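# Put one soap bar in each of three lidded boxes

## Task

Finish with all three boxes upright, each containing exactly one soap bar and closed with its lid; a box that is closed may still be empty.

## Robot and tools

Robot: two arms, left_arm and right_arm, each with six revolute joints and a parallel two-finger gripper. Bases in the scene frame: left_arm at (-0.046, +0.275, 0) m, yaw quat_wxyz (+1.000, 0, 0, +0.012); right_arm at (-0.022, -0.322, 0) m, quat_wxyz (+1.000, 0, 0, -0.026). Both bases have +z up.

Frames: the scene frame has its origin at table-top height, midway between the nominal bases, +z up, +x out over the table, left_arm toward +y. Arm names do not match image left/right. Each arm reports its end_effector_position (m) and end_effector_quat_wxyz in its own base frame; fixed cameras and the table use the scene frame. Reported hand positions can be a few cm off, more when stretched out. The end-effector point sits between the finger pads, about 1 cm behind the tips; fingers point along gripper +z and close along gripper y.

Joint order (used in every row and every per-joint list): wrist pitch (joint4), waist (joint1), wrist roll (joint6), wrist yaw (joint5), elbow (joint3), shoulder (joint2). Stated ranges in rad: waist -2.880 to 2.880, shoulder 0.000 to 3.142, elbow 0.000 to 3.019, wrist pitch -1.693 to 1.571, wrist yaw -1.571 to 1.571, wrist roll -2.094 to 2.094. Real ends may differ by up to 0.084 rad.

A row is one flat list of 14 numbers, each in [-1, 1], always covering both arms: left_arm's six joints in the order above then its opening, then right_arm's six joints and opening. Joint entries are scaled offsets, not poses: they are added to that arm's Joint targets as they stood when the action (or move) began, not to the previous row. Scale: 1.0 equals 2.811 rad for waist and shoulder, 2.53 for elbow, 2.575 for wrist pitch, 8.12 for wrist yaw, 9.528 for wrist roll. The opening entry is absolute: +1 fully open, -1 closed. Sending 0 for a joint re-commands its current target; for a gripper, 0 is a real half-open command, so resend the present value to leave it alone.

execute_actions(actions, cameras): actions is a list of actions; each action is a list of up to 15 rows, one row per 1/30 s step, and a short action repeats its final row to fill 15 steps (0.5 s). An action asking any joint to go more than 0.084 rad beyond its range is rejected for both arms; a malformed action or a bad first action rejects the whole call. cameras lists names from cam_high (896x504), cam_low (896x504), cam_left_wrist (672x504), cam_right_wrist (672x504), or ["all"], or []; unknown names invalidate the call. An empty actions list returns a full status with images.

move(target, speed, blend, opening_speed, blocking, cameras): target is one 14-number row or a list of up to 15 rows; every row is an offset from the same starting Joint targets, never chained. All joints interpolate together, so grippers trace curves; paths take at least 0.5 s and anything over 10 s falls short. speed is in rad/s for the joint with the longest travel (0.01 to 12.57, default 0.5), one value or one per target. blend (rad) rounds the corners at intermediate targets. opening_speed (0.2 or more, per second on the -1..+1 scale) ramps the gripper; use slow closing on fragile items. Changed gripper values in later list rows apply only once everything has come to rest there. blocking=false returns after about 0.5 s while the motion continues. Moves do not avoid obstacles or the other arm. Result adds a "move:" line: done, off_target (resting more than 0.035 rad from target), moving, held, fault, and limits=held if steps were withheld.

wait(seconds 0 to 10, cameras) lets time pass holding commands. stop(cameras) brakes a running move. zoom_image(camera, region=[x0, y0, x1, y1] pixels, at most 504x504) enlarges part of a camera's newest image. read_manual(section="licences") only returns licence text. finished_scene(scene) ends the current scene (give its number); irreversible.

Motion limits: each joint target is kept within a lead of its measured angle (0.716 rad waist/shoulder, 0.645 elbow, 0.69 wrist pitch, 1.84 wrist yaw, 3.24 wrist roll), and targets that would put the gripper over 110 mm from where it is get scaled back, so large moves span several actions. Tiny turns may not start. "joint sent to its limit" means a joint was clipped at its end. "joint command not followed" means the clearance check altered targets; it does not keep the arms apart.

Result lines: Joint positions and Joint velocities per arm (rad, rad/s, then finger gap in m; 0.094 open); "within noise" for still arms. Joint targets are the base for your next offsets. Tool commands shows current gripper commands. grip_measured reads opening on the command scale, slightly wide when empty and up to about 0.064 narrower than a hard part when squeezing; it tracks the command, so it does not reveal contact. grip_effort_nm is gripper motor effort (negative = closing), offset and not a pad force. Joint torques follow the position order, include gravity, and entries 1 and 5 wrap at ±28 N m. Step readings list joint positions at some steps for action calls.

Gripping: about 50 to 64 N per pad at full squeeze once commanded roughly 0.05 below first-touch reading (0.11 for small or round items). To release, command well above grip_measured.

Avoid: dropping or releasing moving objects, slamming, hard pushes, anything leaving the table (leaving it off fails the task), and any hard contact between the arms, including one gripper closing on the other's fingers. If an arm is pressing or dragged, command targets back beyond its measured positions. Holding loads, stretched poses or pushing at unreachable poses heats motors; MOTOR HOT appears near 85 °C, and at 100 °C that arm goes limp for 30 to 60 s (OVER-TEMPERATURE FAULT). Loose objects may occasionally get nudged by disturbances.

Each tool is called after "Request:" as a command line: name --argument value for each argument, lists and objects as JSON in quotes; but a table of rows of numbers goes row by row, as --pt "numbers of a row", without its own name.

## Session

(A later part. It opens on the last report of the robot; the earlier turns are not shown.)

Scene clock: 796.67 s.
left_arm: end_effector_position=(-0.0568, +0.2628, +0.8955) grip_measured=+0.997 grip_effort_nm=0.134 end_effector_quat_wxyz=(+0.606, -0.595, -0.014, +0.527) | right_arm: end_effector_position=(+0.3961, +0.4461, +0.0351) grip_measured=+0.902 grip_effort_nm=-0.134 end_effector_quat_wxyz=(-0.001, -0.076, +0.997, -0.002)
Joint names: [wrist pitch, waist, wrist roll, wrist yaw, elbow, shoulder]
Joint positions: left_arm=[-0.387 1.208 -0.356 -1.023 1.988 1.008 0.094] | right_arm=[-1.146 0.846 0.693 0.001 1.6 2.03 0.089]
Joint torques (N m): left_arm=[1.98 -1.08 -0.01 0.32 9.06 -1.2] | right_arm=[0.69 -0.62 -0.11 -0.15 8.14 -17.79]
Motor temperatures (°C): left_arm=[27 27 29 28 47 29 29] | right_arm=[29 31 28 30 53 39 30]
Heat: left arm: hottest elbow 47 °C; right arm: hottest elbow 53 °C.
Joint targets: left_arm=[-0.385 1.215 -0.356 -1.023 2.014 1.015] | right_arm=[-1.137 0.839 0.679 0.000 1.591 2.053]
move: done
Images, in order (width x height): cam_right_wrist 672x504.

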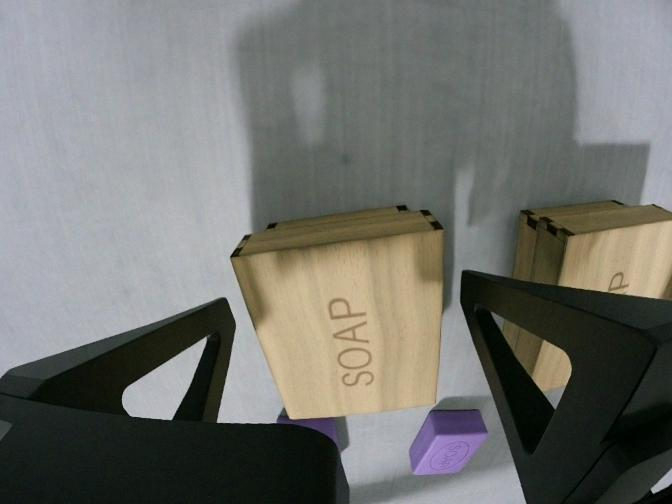

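Request:
move --pt "0 0 0 0 0 0 1 0 0 0 0 0 0 0.26" --pt "0 0 0 0 0 0 1 -0.0066 0 0 0 0.0217 -0.0089 0.26" --pt "0 0 0 0 0 0 1 -0.0271 0 0 0 0.0342 -0.0163 0.26" --pt "0 0 0 0 0 0 1 -0.0579 0 0 0 0.0530 -0.0274 0.26" --speed '[0.1,0.15,0.08,0.15]' --opening_speed 0.4 --cameras '["cam_right_wrist","cam_high","cam_low"]'

Request:
zoom_image --camera "cam_right_wrist" --region '[220, 150, 460, 300]'

Request:
zoom_image --camera "cam_low" --region '[480, 240, 580, 320]'

Scene clock: 810.03 s.
left_arm: end_effector_position=(-0.0568, +0.2628, +0.8955) grip_measured=+0.997 grip_effort_nm=0.129 end_effector_quat_wxyz=(+0.606, -0.595, -0.014, +0.527) | right_arm: end_effector_position=(+0.3947, +0.4445, +0.0844) grip_measured=+0.368 grip_effort_nm=-1.072 end_effector_quat_wxyz=(-0.008, -0.076, +0.997, -0.009)
Joint names: [wrist pitch, waist, wrist roll, wrist yaw, elbow, shoulder]
Joint positions: left_arm=[-0.387 1.208 -0.356 -1.023 1.988 1.008 0.094] | right_arm=[-1.278 0.846 0.693 0.001 1.671 1.988 0.064]
Joint torques (N m): left_arm=[2 -1.08 -0.01 0.32 9.06 -1.26] | right_arm=[0.12 -0.56 -0.11 -0.15 13.76 -20.25]
Heat: left arm: hottest elbow 47 °C; right arm: hottest elbow 52 °C.
Joint targets: left_arm=[-0.385 1.215 -0.356 -1.023 2.014 1.015] | right_arm=[-1.286 0.839 0.679 0.000 1.725 1.975]
move: off_target (right_arm); right_arm: the elbow is farthest, 0.054 rad from its target
Images, in order (width x height): cam_high 896x504, cam_low 896x504, cam_right_wrist 672x504.

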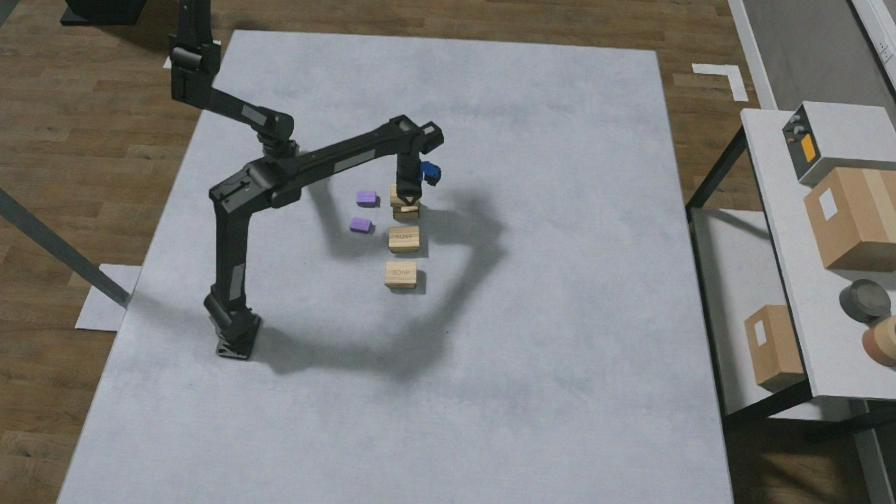

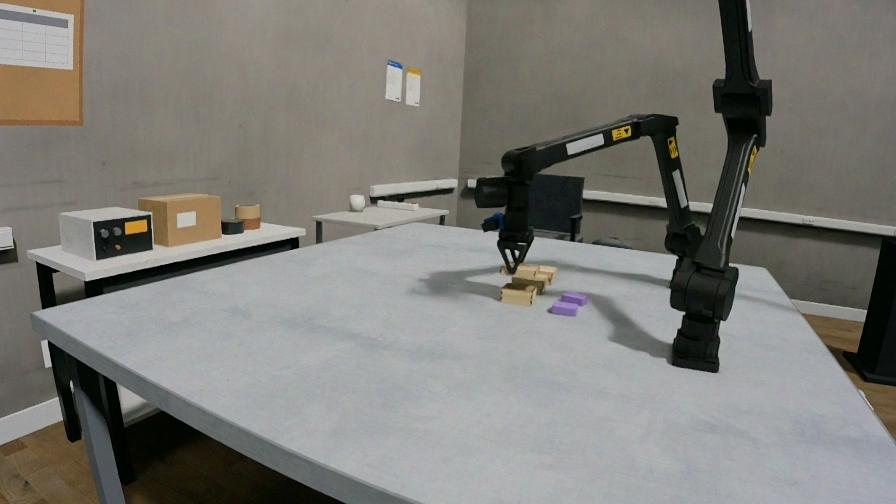

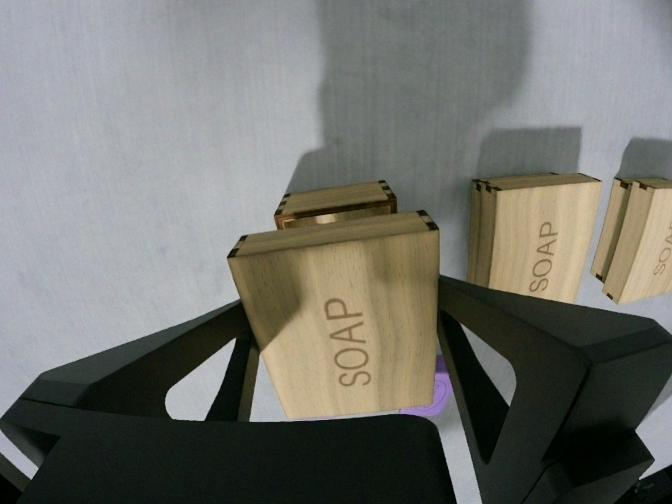

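Scaled by 2.100 from the camera's 672x504 image, which has a finer 960x720 frame.

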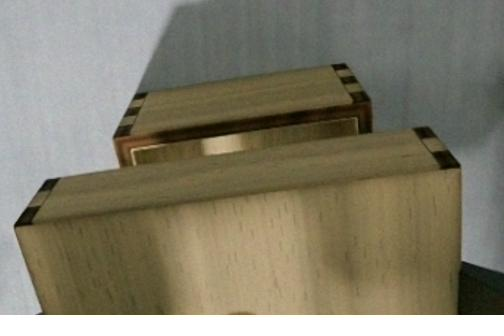

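Scaled by 5.040 from the camera's 896x504 image, which has a finer 1280x720 frame.

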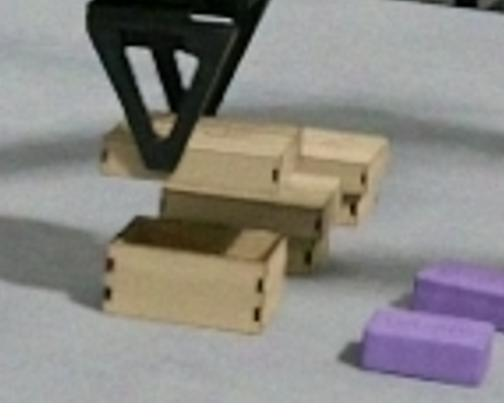

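Request:
move --pt "0 0 0 0 0 0 1 -0.0307 0.0811 0.0252 0 0.0870 0.0551 0.26" --pt "0 0 0 0 0 0 1 0.0258 0.0811 0.0252 0 0.0356 0.0780 0.26" --pt "0 0 0 0 0 0 1 0.0329 0.0811 0.0252 0 0.0319 0.0812 0.26" --speed '[0.4,0.2,0.05]' --cameras '["cam_right_wrist","cam_low","cam_high"]'

Request:
zoom_image --camera "cam_low" --region '[480, 250, 600, 330]'

Request:
zoom_image --camera "cam_high" --region '[350, 140, 450, 240]'

Scene clock: 837.37 s.
left_arm: end_effector_position=(-0.0568, +0.2628, +0.8955) grip_measured=+0.997 grip_effort_nm=0.129 end_effector_quat_wxyz=(+0.606, -0.595, -0.014, +0.527) | right_arm: end_effector_position=(+0.3114, +0.5710, +0.0207) grip_measured=+0.368 grip_effort_nm=-1.077 end_effector_quat_wxyz=(-0.001, -0.083, +0.997, -0.001)
Joint names: [wrist pitch, waist, wrist roll, wrist yaw, elbow, shoulder]
Joint positions: left_arm=[-0.387 1.208 -0.356 -1.023 1.988 1.008 0.094] | right_arm=[-1.21 1.072 0.906 0 1.816 2.18 0.064]
Joint torques (N m): left_arm=[1.98 -1.03 -0.01 0.32 9.06 -1.26] | right_arm=[0.68 -0.44 0.14 -0.11 8.23 -19.9]
Heat: left arm: hottest elbow 47 °C; right arm: hottest elbow 53 °C.
Joint targets: left_arm=[-0.385 1.215 -0.356 -1.023 2.014 1.015] | right_arm=[-1.202 1.067 0.919 0.000 1.806 2.204]
move: done
Images, in order (width x height): cam_high 896x504, cam_low 896x504, cam_right_wrist 672x504.

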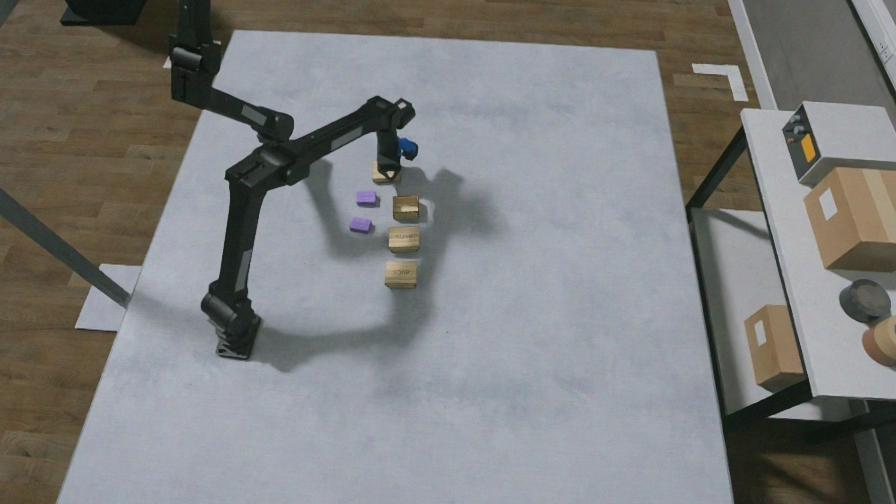

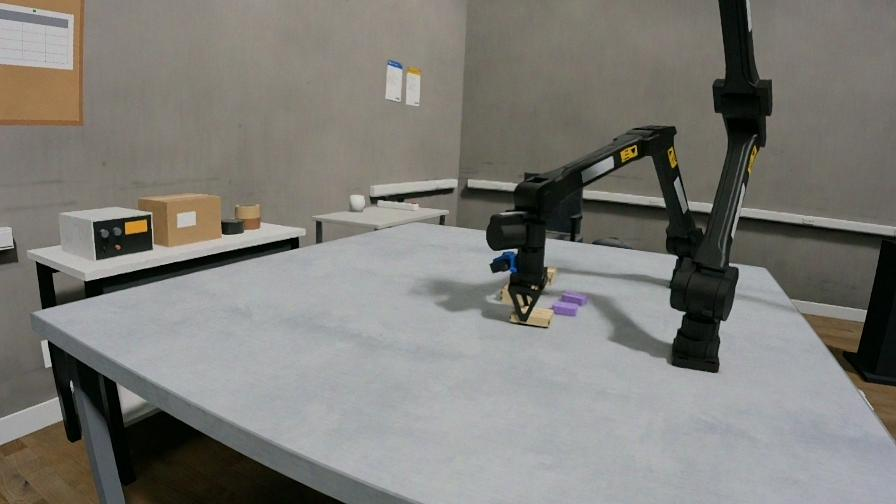

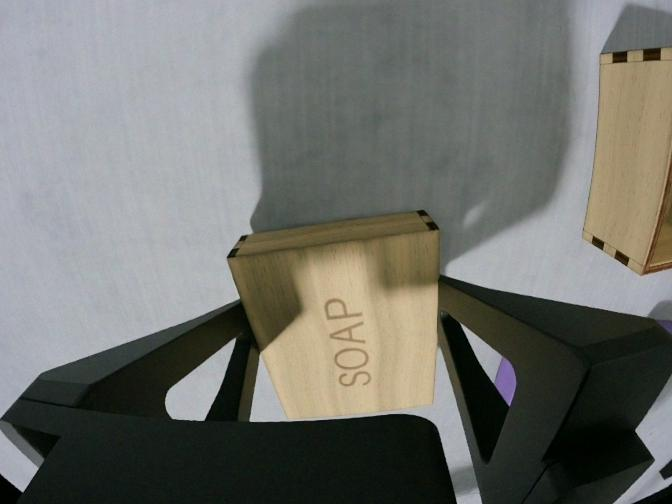

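Scaled by 4.200 from the camera's 896x504 image, which has a finer 1280x720 frame.

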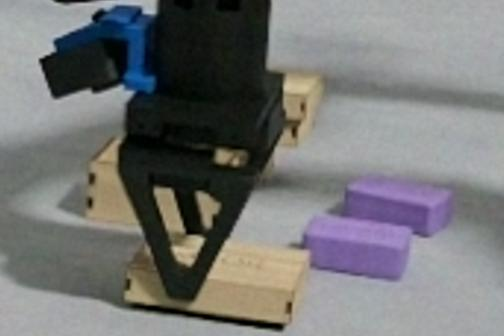

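Scaled by 5.040 from the camera's 896x504 image, which has a finer 1280x720 frame.

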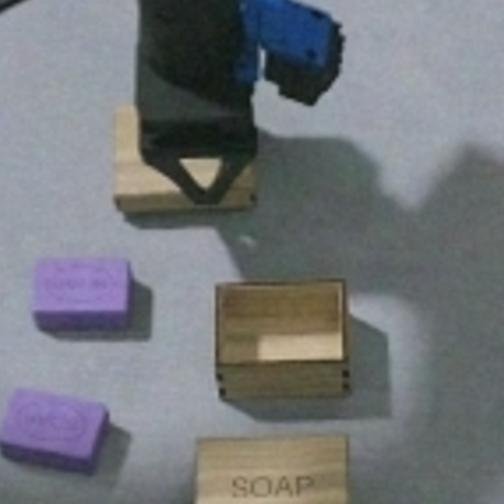

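Request:
move --target '[0,0,0,0,0,0,1,0.0047,0,0,0,-0.0028,0.0028,0.26]' --speed 0.05

Request:
move --target '[0,0,0,0,0,0,1,0.0035,0,0,0,-0.0020,0.0022,0.26]' --speed 0.05 --cameras '["cam_low"]'

Request:
zoom_image --camera "cam_low" --region '[490, 270, 570, 330]'

Scene clock: 846.90 s.
left_arm: end_effector_position=(-0.0568, +0.2628, +0.8955) grip_measured=+0.997 grip_effort_nm=0.134 end_effector_quat_wxyz=(+0.606, -0.595, -0.014, +0.527) | right_arm: end_effector_position=(+0.3115, +0.5712, +0.0167) grip_measured=+0.368 grip_effort_nm=-1.072 end_effector_quat_wxyz=(+0.000, -0.083, +0.997, +0.000)
Joint names: [wrist pitch, waist, wrist roll, wrist yaw, elbow, shoulder]
Joint positions: left_arm=[-0.387 1.208 -0.356 -1.023 1.988 1.008 0.094] | right_arm=[-1.198 1.072 0.907 0 1.81 2.182 0.064]
Joint torques (N m): left_arm=[1.99 -1.08 -0.01 0.32 9.06 -1.26] | right_arm=[0.65 -0.5 0.13 -0.11 8.2 -19.66]
Heat: left arm: hottest elbow 47 °C; right arm: hottest elbow 51 °C.
Joint targets: left_arm=[-0.385 1.215 -0.356 -1.023 2.014 1.015] | right_arm=[-1.189 1.067 0.920 0.000 1.799 2.212]
move: done

Scene clock: 847.60 s.
left_arm: end_effector_position=(-0.0568, +0.2628, +0.8955) grip_measured=+0.997 grip_effort_nm=0.129 end_effector_quat_wxyz=(+0.606, -0.595, -0.014, +0.527) | right_arm: end_effector_position=(+0.3117, +0.5715, +0.0152) grip_measured=+0.368 grip_effort_nm=-1.077 end_effector_quat_wxyz=(+0.001, -0.083, +0.997, +0.001)
Joint names: [wrist pitch, waist, wrist roll, wrist yaw, elbow, shoulder]
Joint positions: left_arm=[-0.387 1.208 -0.356 -1.023 1.988 1.008 0.094] | right_arm=[-1.193 1.072 0.907 0 1.808 2.183 0.064]
Joint torques (N m): left_arm=[1.98 -1.08 -0.01 0.32 9.07 -1.26] | right_arm=[0.81 -0.5 0.13 -0.11 7.94 -19.08]
Heat: left arm: hottest elbow 47 °C; right arm: hottest elbow 51 °C.
Joint targets: left_arm=[-0.385 1.215 -0.356 -1.023 2.014 1.015] | right_arm=[-1.180 1.067 0.920 0.000 1.794 2.218]
move: done
Images, in order (width x height): cam_low 896x504.

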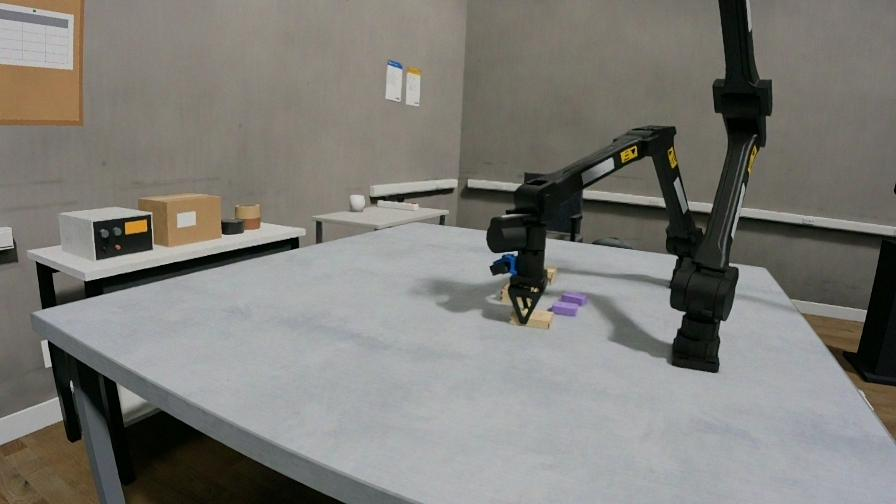

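Scaled by 6.300 from the camera's 896x504 image, which has a finer 1280x720 frame.

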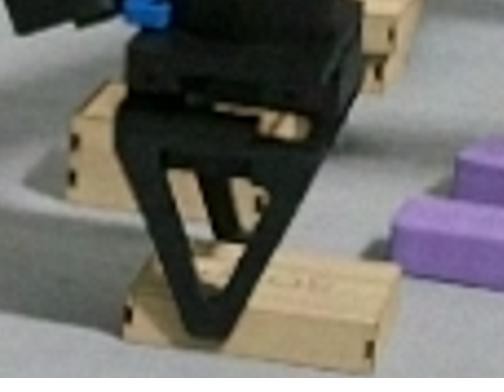

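Request:
move --pt "0 0 0 0 0 0 1 -0.004 0 0 0 0 -0.004 0.26" --pt "0 0 0 0 0 0 1 -0.004 0 0 0 0 -0.004 0.7" --pt "0 0 0 0 0 0 1 -0.066 0 0 0 0.0672 -0.0302 0.7" --pt "0 0 0 0 0 0 1 -0.0431 -0.0309 -0.0042 0 -0.0925 -0.1451 0.5" --speed '[0.1,0.1,0.2,0.5]' --opening_speed 0.6 --cameras '["cam_right_wrist"]'

Scene clock: 862.83 s.
left_arm: end_effector_position=(-0.0568, +0.2628, +0.8955) grip_measured=+0.997 grip_effort_nm=0.134 end_effector_quat_wxyz=(+0.606, -0.595, -0.014, +0.527) | right_arm: end_effector_position=(+0.3084, +0.4634, +0.1404) grip_measured=+0.503 grip_effort_nm=-0.134 end_effector_quat_wxyz=(+0.006, -0.046, +0.999, +0.008)
Joint names: [wrist pitch, waist, wrist roll, wrist yaw, elbow, shoulder]
Joint positions: left_arm=[-0.387 1.208 -0.356 -1.023 1.988 1.008 0.094] | right_arm=[-1.3 0.984 0.893 0 1.571 1.821 0.071]
Joint torques (N m): left_arm=[1.96 -1.08 -0.01 0.32 9.06 -1.26] | right_arm=[0.73 -0.38 -0.11 -0.11 8.51 -18.32]
Heat: left arm: hottest elbow 46 °C; right arm: hottest elbow 50 °C.
Joint targets: left_arm=[-0.385 1.215 -0.356 -1.023 2.014 1.015] | right_arm=[-1.291 0.980 0.880 0.000 1.560 1.810]
move: done
Images, in order (width x height): cam_right_wrist 672x504.

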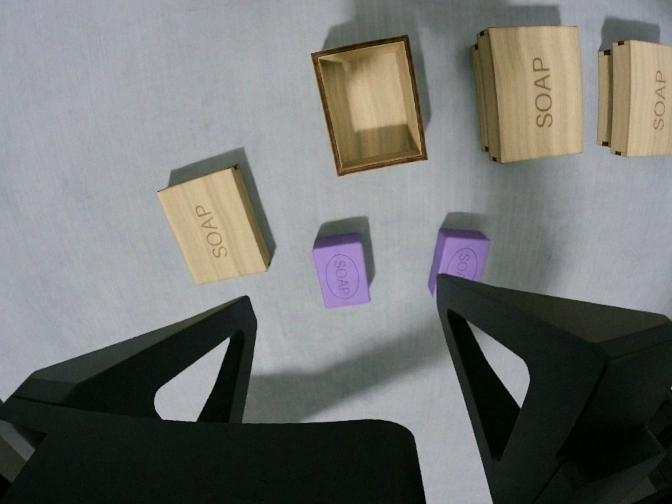

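Request:
move --pt "0 0 0 0 0 0 1 0.0526 0.0297 0.0092 0 -0.0547 0.0178 0.4" --pt "0 0 0 0 0 0 1 0.0900 0.0297 0.0092 0 -0.0740 0.0360 0.4" --speed '[0.3,0.15]' --cameras '["cam_right_wrist"]'

Scene clock: 885.20 s.
left_arm: end_effector_position=(-0.0568, +0.2628, +0.8955) grip_measured=+0.997 grip_effort_nm=0.139 end_effector_quat_wxyz=(+0.606, -0.595, -0.014, +0.527) | right_arm: end_effector_position=(+0.2606, +0.4703, +0.0377) grip_measured=+0.402 grip_effort_nm=-0.144 end_effector_quat_wxyz=(-0.001, -0.056, +0.998, -0.002)
Joint names: [wrist pitch, waist, wrist roll, wrist yaw, elbow, shoulder]
Joint positions: left_arm=[-0.387 1.208 -0.356 -1.023 1.988 1.008 0.094] | right_arm=[-1.069 1.066 0.954 0 1.382 1.889 0.066]
Joint torques (N m): left_arm=[1.99 -1.03 -0.01 0.32 9.06 -1.2] | right_arm=[0.65 -0.21 0.13 -0.11 7.72 -15.15]
Heat: left arm: hottest elbow 46 °C; right arm: hottest elbow 49 °C.
Joint targets: left_arm=[-0.385 1.215 -0.356 -1.023 2.014 1.015] | right_arm=[-1.060 1.064 0.967 0.000 1.373 1.911]
move: done
Images, in order (width x height): cam_right_wrist 672x504.

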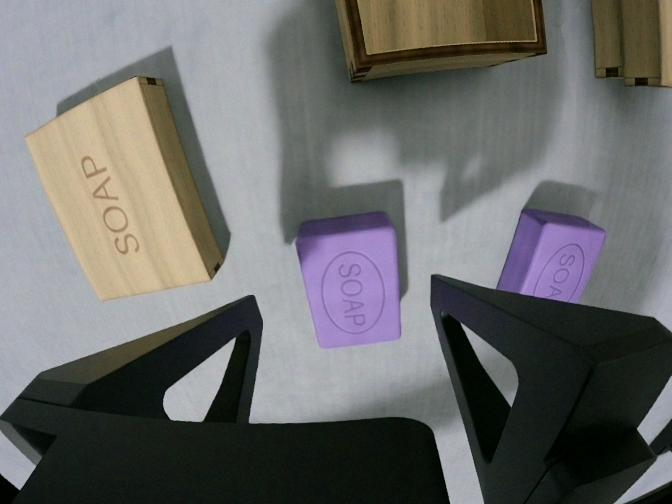

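Request:
move --pt "0 0 0 0 0 0 0.4 0.0172 0 0 0 -0.0086 0.0096 0.4" --pt "0 0 0 0 0 0 1 0.0172 0 0 0 -0.0086 0.0096 -0.26" --speed 0.08 --opening_speed 0.25 --cameras '["cam_right_wrist"]'

Scene clock: 899.13 s.
left_arm: end_effector_position=(-0.0568, +0.2628, +0.8955) grip_measured=+0.997 grip_effort_nm=0.129 end_effector_quat_wxyz=(+0.606, -0.595, -0.014, +0.527) | right_arm: end_effector_position=(+0.2602, +0.4696, +0.0178) grip_measured=-0.219 grip_effort_nm=-1.028 end_effector_quat_wxyz=(-0.002, -0.056, +0.998, -0.003)
Joint names: [wrist pitch, waist, wrist roll, wrist yaw, elbow, shoulder]
Joint positions: left_arm=[-0.387 1.208 -0.356 -1.023 1.988 1.008 0.094] | right_arm=[-1.024 1.066 0.954 0 1.361 1.914 0.037]
Joint torques (N m): left_arm=[1.99 -1.08 0 0.32 9.06 -1.32] | right_arm=[0.66 -0.15 0.13 -0.1 7.43 -15.56]
Motor temperatures (°C): left_arm=[27 27 29 28 46 29 29] | right_arm=[29 31 28 30 48 38 31]
Heat: left arm: hottest elbow 46 °C; right arm: hottest elbow 48 °C.
Joint targets: left_arm=[-0.385 1.215 -0.356 -1.023 2.014 1.015] | right_arm=[-1.015 1.064 0.967 0.000 1.351 1.938]
move: done
Images, in order (width x height): cam_right_wrist 672x504.

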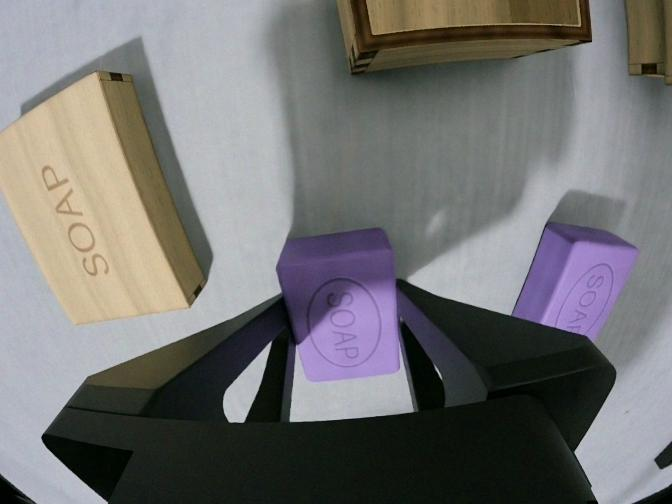

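Request:
move --pt "0 0 0 0 0 0 1 -0.0777 0 0 0 0.0632 -0.0374 -0.26" --pt "0 0 0 0 0 0 1 -0.1107 -0.0783 -0.0294 0 0.1458 0.0043 -0.26" --pt "0 0 0 0 0 0 1 -0.0750 -0.0783 -0.0294 0 0.1004 0.0192 -0.26" --speed '[0.2,0.4,0.15]' --cameras '["cam_right_wrist","cam_low","cam_high"]'

Request:
zoom_image --camera "cam_right_wrist" --region '[240, 190, 440, 400]'

Request:
zoom_image --camera "cam_low" --region '[485, 250, 555, 310]'

Scene clock: 935.40 s.
left_arm: end_effector_position=(-0.0568, +0.2628, +0.8955) grip_measured=+0.997 grip_effort_nm=0.134 end_effector_quat_wxyz=(+0.606, -0.595, -0.014, +0.527) | right_arm: end_effector_position=(+0.3932, +0.4376, +0.0719) grip_measured=-0.221 grip_effort_nm=-1.082 end_effector_quat_wxyz=(-0.002, -0.070, +0.998, -0.002)
Joint names: [wrist pitch, waist, wrist roll, wrist yaw, elbow, shoulder]
Joint positions: left_arm=[-0.387 1.208 -0.356 -1.023 1.988 1.008 0.094] | right_arm=[-1.217 0.84 0.7 0 1.613 1.973 0.037]
Joint torques (N m): left_arm=[1.99 -1.08 -0.01 0.32 9.06 -1.26] | right_arm=[0.68 0.32 -0.12 -0.11 8.49 -17.67]
Heat: left arm: hottest elbow 46 °C; right arm: hottest elbow 46 °C.
Joint targets: left_arm=[-0.385 1.215 -0.356 -1.023 2.014 1.015] | right_arm=[-1.208 0.844 0.687 0.000 1.605 1.992]
move: done
Images, in order (width x height): cam_high 896x504, cam_low 896x504, cam_right_wrist 672x504.

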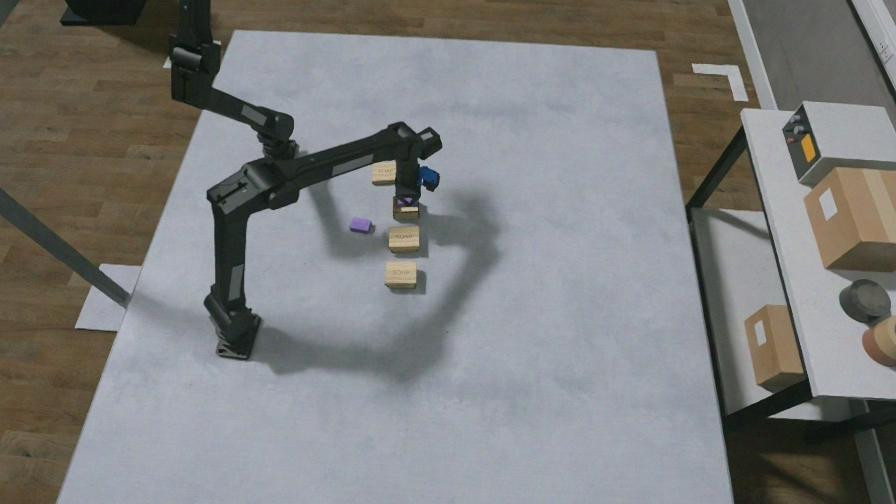

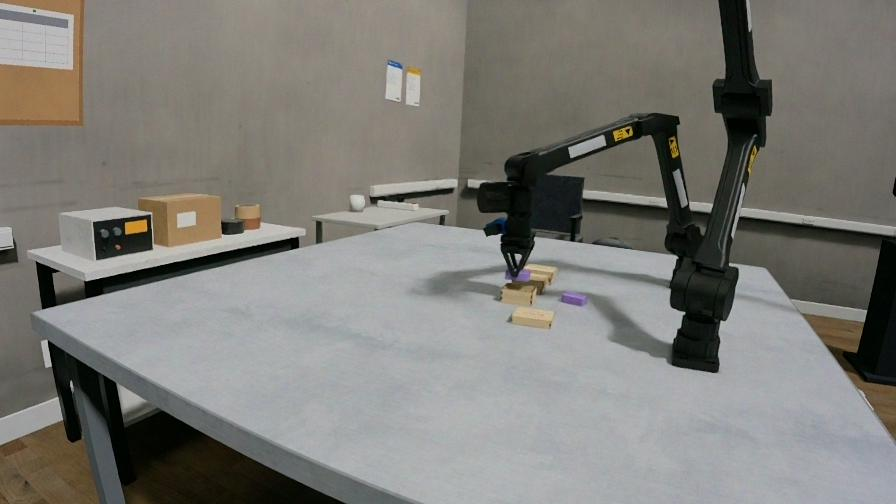

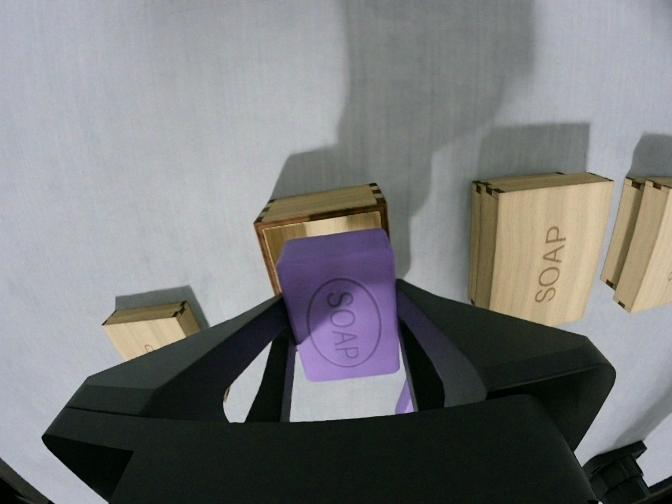

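Scaled by 2.400 from the camera's 672x504 image, which has a finer 960x720 frame.

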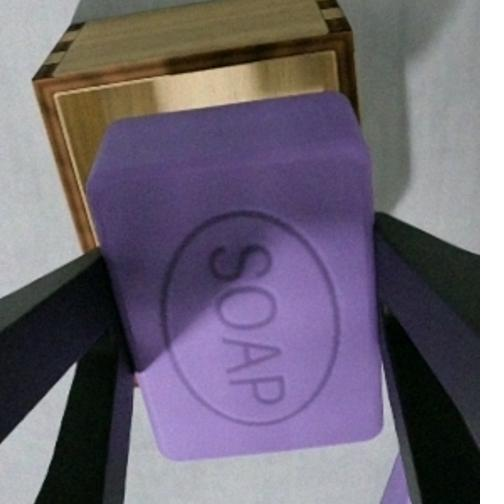

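Scaled by 7.200 from the camera's 896x504 image, which has a finer 1280x720 frame.

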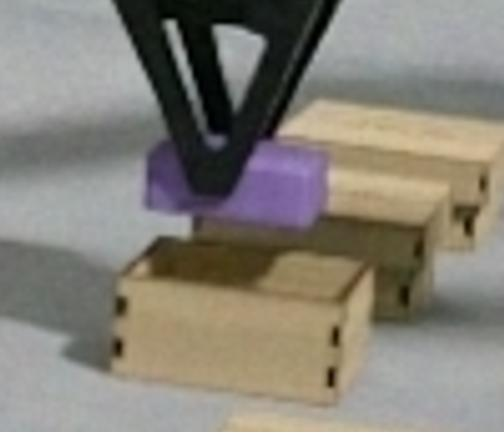

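Request:
move --pt "0 0 0 0 0 0 1 0 0.0048 0.0035 0 0 0 -0.26" --pt "0 0 0 0 0 0 1 0.0140 0.0048 0.0035 0 -0.0076 0.0065 -0.26" --speed '[0.1,0.08]' --cameras '["cam_right_wrist","cam_low"]'

Request:
zoom_image --camera "cam_right_wrist" --region '[240, 190, 440, 400]'

Request:
zoom_image --camera "cam_low" --region '[485, 250, 555, 310]'

Scene clock: 952.60 s.
left_arm: end_effector_position=(-0.0568, +0.2628, +0.8955) grip_measured=+0.997 grip_effort_nm=0.129 end_effector_quat_wxyz=(+0.606, -0.595, -0.014, +0.527) | right_arm: end_effector_position=(+0.3886, +0.4429, +0.0571) grip_measured=-0.221 grip_effort_nm=-1.067 end_effector_quat_wxyz=(-0.001, -0.072, +0.997, -0.001)
Joint names: [wrist pitch, waist, wrist roll, wrist yaw, elbow, shoulder]
Joint positions: left_arm=[-0.387 1.208 -0.356 -1.023 1.988 1.008 0.094] | right_arm=[-1.181 0.851 0.707 0 1.595 1.988 0.037]
Joint torques (N m): left_arm=[1.98 -1.08 0 0.32 9.06 -1.26] | right_arm=[0.76 0.56 0.13 -0.11 8.27 -17.55]
Heat: left arm: hottest elbow 46 °C; right arm: hottest elbow 47 °C.
Joint targets: left_arm=[-0.385 1.215 -0.356 -1.023 2.014 1.015] | right_arm=[-1.173 0.857 0.720 0.000 1.586 2.010]
move: done
Images, in order (width x height): cam_low 896x504, cam_right_wrist 672x504.

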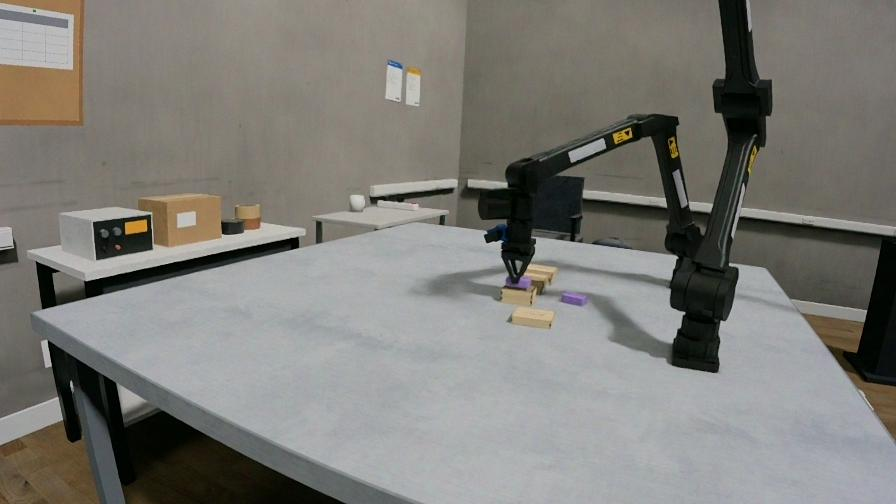

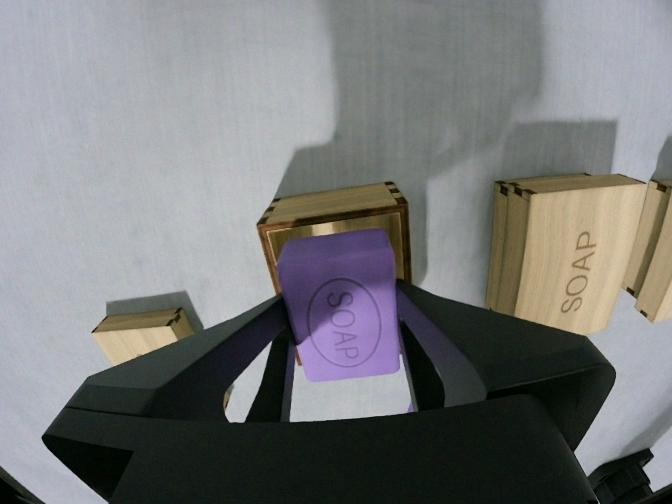

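Scaled by 2.400 from the camera's 672x504 image, which has a finer 960x720 frame.

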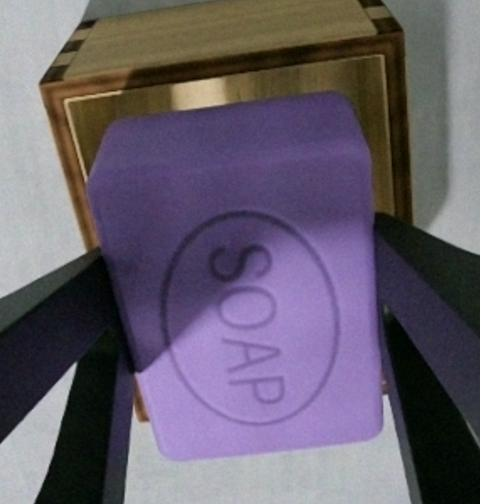

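Scaled by 7.200 from the camera's 896x504 image, which has a finer 1280x720 frame.

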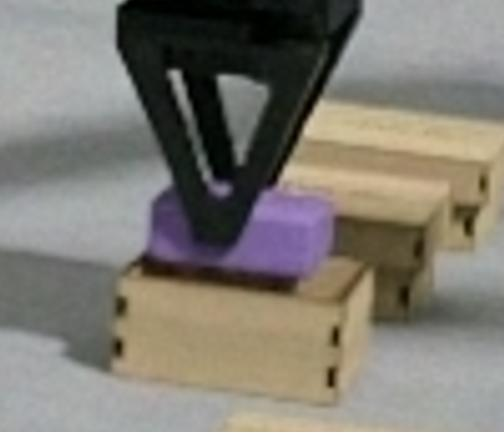

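Request:
move --pt "0 0 0 0 0 0 1 0.0105 0 0 0 -0.0055 0.0046 -0.26" --pt "0 0 0 0 0 0 1 0.0105 0 0 0 -0.0055 0.0046 -0.14" --speed '[0.06,0.06]' --opening_speed 0.2 --cameras '["cam_right_wrist","cam_low"]'

Request:
zoom_image --camera "cam_right_wrist" --region '[240, 190, 440, 400]'

Scene clock: 962.43 s.
left_arm: end_effector_position=(-0.0568, +0.2628, +0.8955) grip_measured=+0.997 grip_effort_nm=0.134 end_effector_quat_wxyz=(+0.606, -0.595, -0.014, +0.527) | right_arm: end_effector_position=(+0.3888, +0.4431, +0.0453) grip_measured=-0.143 grip_effort_nm=0.046 end_effector_quat_wxyz=(-0.001, -0.072, +0.997, -0.001)
Joint names: [wrist pitch, waist, wrist roll, wrist yaw, elbow, shoulder]
Joint positions: left_arm=[-0.387 1.208 -0.356 -1.023 1.988 1.008 0.094] | right_arm=[-1.154 0.851 0.708 0 1.581 2 0.04]
Joint torques (N m): left_arm=[1.98 -1.08 -0.01 0.32 9.06 -1.26] | right_arm=[0.69 0.56 0.13 -0.11 8.14 -17.49]
Heat: left arm: hottest elbow 46 °C; right arm: hottest elbow 47 °C.
Joint targets: left_arm=[-0.385 1.215 -0.356 -1.023 2.014 1.015] | right_arm=[-1.145 0.857 0.720 0.000 1.572 2.023]
move: done
Images, in order (width x height): cam_low 896x504, cam_right_wrist 672x504.

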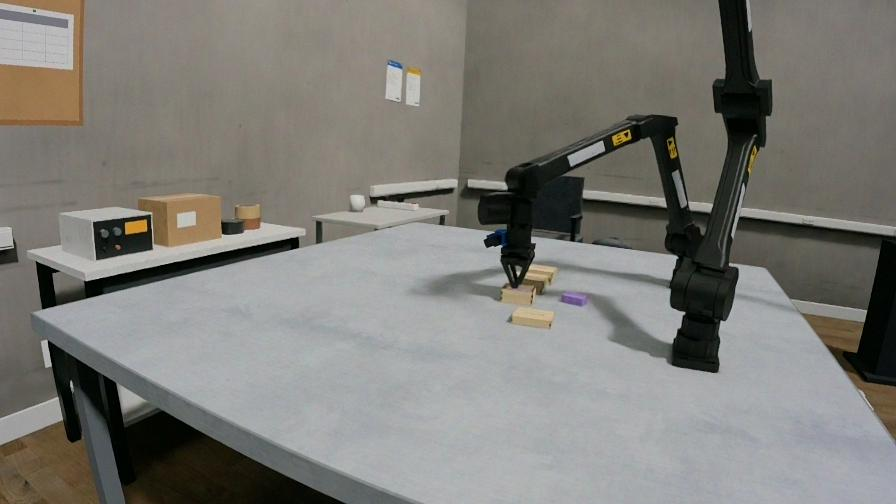

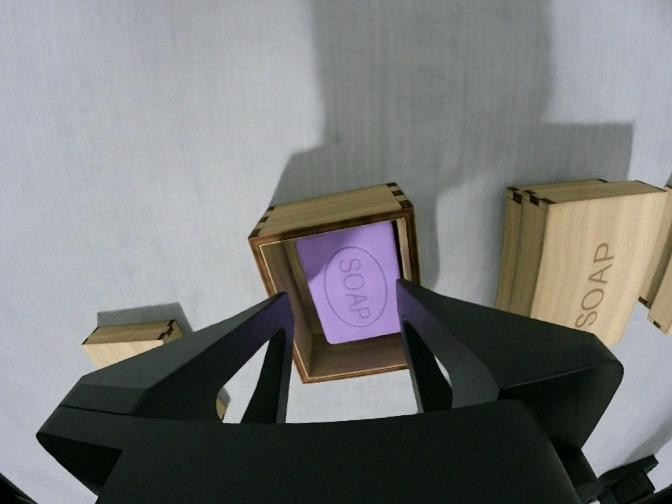

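Scaled by 2.400 from the camera's 672x504 image, which has a finer 960x720 frame.

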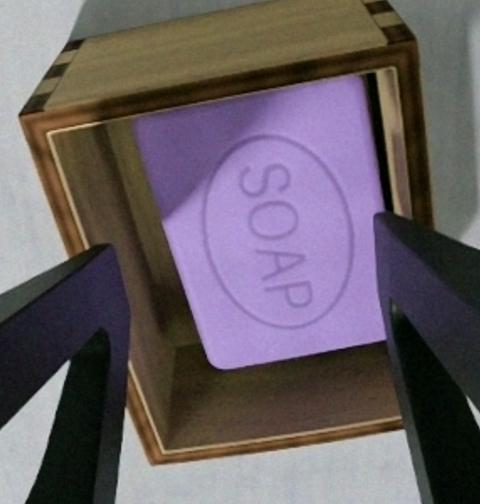

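Request:
move --pt "0 0 0 0 0 0 1 -0.0777 0 0 0 0.0632 -0.0391 -0.14" --pt "0 0 0 0 0 0 1 -0.0835 0.0747 0.0209 0 0.1494 0.0381 0.8" --pt "0 0 0 0 0 0 1 -0.0707 0.0747 0.0209 0 0.1237 0.0459 0.8" --pt "0 0 0 0 0 0 1 -0.0151 0.0747 0.0209 0 0.0885 0.0650 0.8" --speed '[0.2,0.4,0.15,0.15]' --opening_speed 1 --cameras '["cam_right_wrist"]'

Scene clock: 993.97 s.
left_arm: end_effector_position=(-0.0568, +0.2628, +0.8955) grip_measured=+0.997 grip_effort_nm=0.134 end_effector_quat_wxyz=(+0.606, -0.595, -0.014, +0.527) | right_arm: end_effector_position=(+0.3116, +0.5713, +0.0175) grip_measured=+0.798 grip_effort_nm=0.046 end_effector_quat_wxyz=(+0.001, -0.083, +0.997, +0.002)
Joint names: [wrist pitch, waist, wrist roll, wrist yaw, elbow, shoulder]
Joint positions: left_arm=[-0.387 1.208 -0.356 -1.023 1.988 1.008 0.094] | right_arm=[-1.193 1.072 0.907 0 1.806 2.179 0.084]
Joint torques (N m): left_arm=[1.99 -1.08 -0.01 0.32 9.06 -1.26] | right_arm=[0.7 -0.56 0.13 -0.11 8.24 -19.72]
Heat: left arm: hottest elbow 46 °C; right arm: hottest elbow 47 °C.
Joint targets: left_arm=[-0.385 1.215 -0.356 -1.023 2.014 1.015] | right_arm=[-1.184 1.067 0.920 0.000 1.796 2.206]
move: done; target 2's new numbers were sent with right_arm's elbow 0.055 rad from that target
Images, in order (width x height): cam_right_wrist 672x504.

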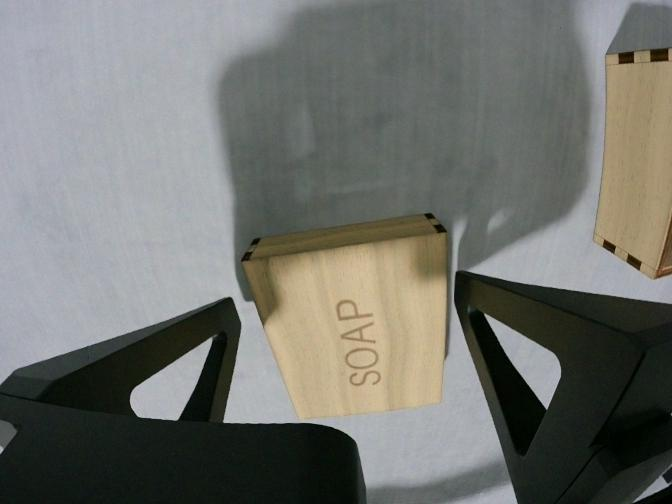

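Request:
move --pt "0 0 0 0 0 0 1 0 0 0 0 0 0 0.26" --pt "0 0 0 0 0 0 1 -0.0066 0 0 0 0.0217 -0.0089 0.26" --pt "0 0 0 0 0 0 1 -0.0649 0 0 0 0.0596 -0.0281 0.26" --pt "0 0 0 0 0 0 1 -0.0839 -0.0804 -0.0264 0 0.0016 -0.0591 0.26" --pt "0 0 0 0 0 0 1 -0.0610 -0.0804 -0.0264 0 -0.0292 -0.0487 0.26" --speed '[0.1,0.2,0.2,0.4,0.15]' --opening_speed 0.4 --cameras '["cam_right_wrist","cam_low"]'

Request:
zoom_image --camera "cam_right_wrist" --region '[210, 150, 460, 430]'

Request:
zoom_image --camera "cam_low" --region '[485, 250, 555, 310]'

Scene clock: 1018.40 s.
left_arm: end_effector_position=(-0.0568, +0.2628, +0.8955) grip_measured=+0.997 grip_effort_nm=0.129 end_effector_quat_wxyz=(+0.606, -0.595, -0.014, +0.527) | right_arm: end_effector_position=(+0.3998, +0.4415, +0.0676) grip_measured=+0.362 grip_effort_nm=-1.072 end_effector_quat_wxyz=(-0.037, -0.077, +0.996, -0.035)
Joint names: [wrist pitch, waist, wrist roll, wrist yaw, elbow, shoulder]
Joint positions: left_arm=[-0.387 1.208 -0.356 -1.023 1.988 1.008 0.094] | right_arm=[-1.349 0.836 0.682 0 1.732 2.056 0.064]
Joint torques (N m): left_arm=[1.98 -1.08 -0.01 0.32 9.06 -1.26] | right_arm=[0.42 0.44 -0.1 -0.12 8.18 -19.37]
Heat: left arm: hottest elbow 46 °C; right arm: hottest elbow 47 °C.
Joint targets: left_arm=[-0.385 1.215 -0.356 -1.023 2.014 1.015] | right_arm=[-1.341 0.841 0.668 0.000 1.722 2.069]
move: done
Images, in order (width x height): cam_low 896x504, cam_right_wrist 672x504.

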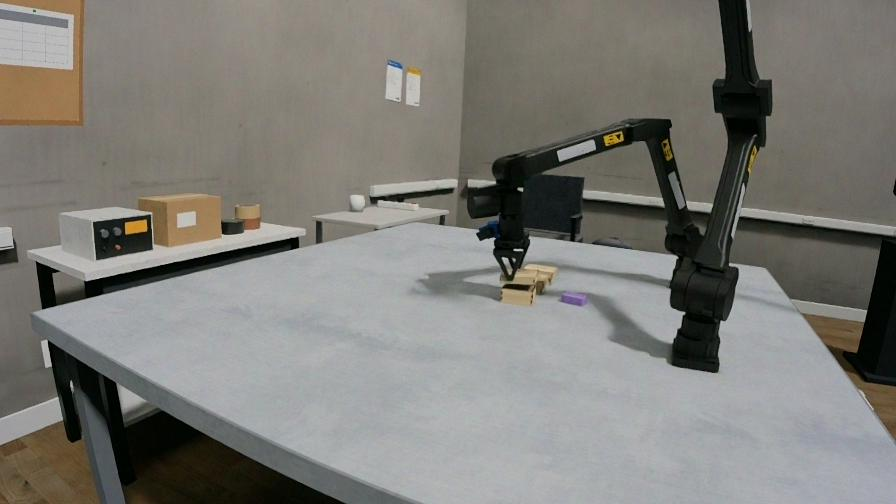

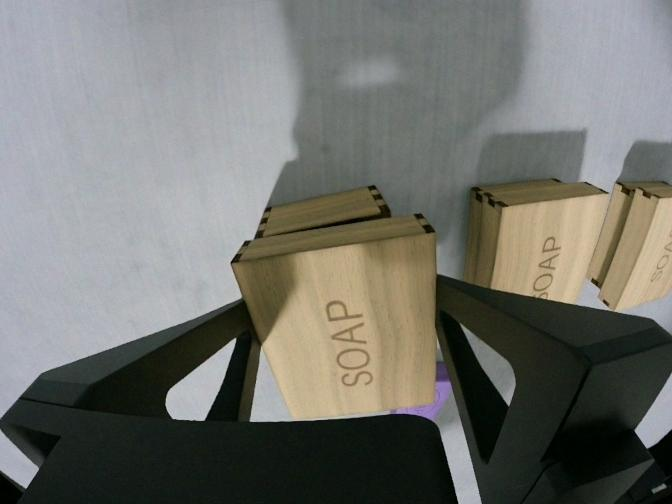

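Scaled by 1.800 from the camera's 672x504 image, which has a finer 960x720 frame.

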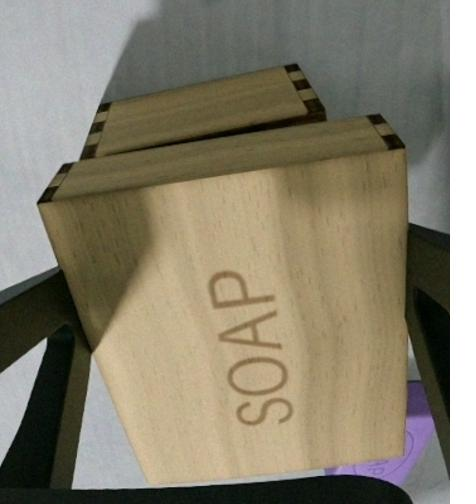

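Scaled by 7.200 from the camera's 896x504 image, which has a finer 1280x720 frame.

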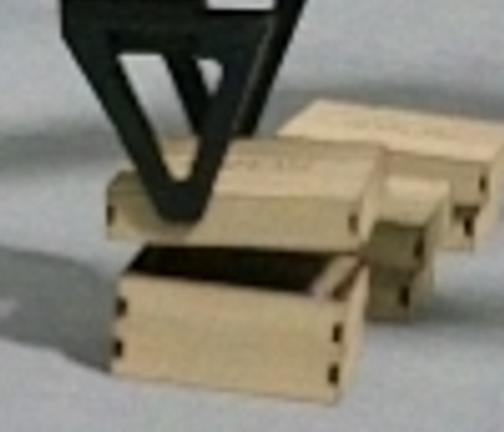

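Request:
move --pt "0 0 0 0 0 0 1 0 0.0028 -0.0046 0 0 0 0.26" --pt "0 0 0 0 0 0 1 0.0084 0.0028 -0.0046 0 -0.0008 0.0105 0.26" --speed '[0.1,0.08]' --cameras '["cam_right_wrist","cam_low"]'

Request:
zoom_image --camera "cam_right_wrist" --region '[210, 150, 460, 430]'

Request:
zoom_image --camera "cam_low" --region '[485, 250, 555, 310]'

Scene clock: 1047.00 s.
left_arm: end_effector_position=(-0.0568, +0.2628, +0.8955) grip_measured=+0.997 grip_effort_nm=0.125 end_effector_quat_wxyz=(+0.606, -0.595, -0.014, +0.527) | right_arm: end_effector_position=(+0.4000, +0.4468, +0.0571) grip_measured=+0.362 grip_effort_nm=-1.082 end_effector_quat_wxyz=(-0.036, -0.102, +0.994, -0.033)
Joint names: [wrist pitch, waist, wrist roll, wrist yaw, elbow, shoulder]
Joint positions: left_arm=[-0.387 1.208 -0.356 -1.023 1.988 1.008 0.094] | right_arm=[-1.328 0.841 0.638 0 1.732 2.074 0.064]
Joint torques (N m): left_arm=[2 -1.08 0 0.32 9.06 -1.26] | right_arm=[0.5 0.62 -0.11 -0.12 7.92 -19.02]
Heat: left arm: hottest elbow 46 °C; right arm: hottest elbow 46 °C.
Joint targets: left_arm=[-0.385 1.215 -0.356 -1.023 2.014 1.015] | right_arm=[-1.320 0.849 0.624 0.000 1.720 2.099]
move: done
Images, in order (width x height): cam_low 896x504, cam_right_wrist 672x504.

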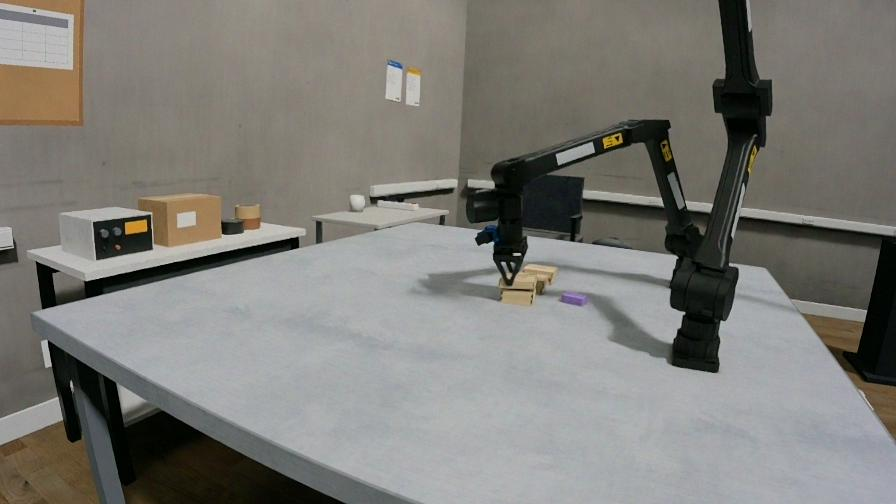

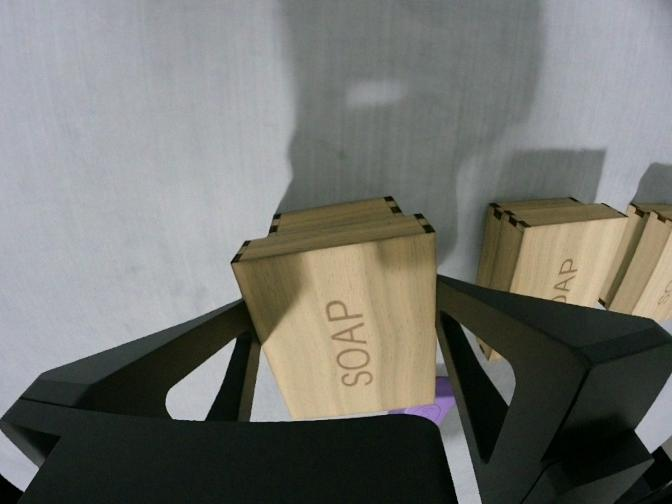

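Scaled by 1.800 from the camera's 672x504 image, which has a finer 960x720 frame.

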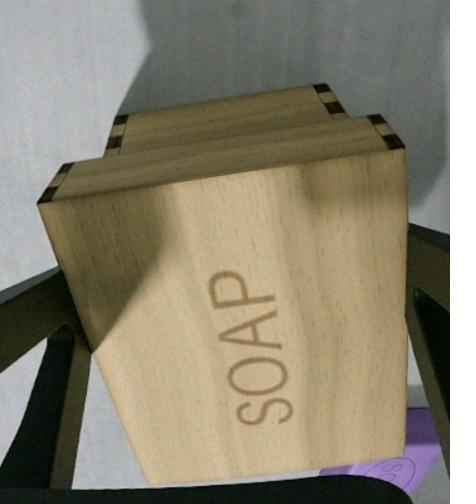

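Scaled by 7.200 from the camera's 896x504 image, which has a finer 1280x720 frame.

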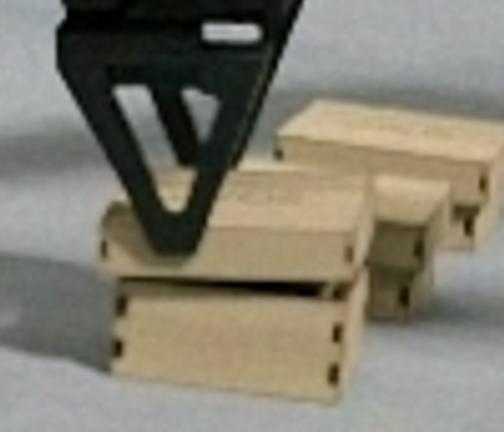

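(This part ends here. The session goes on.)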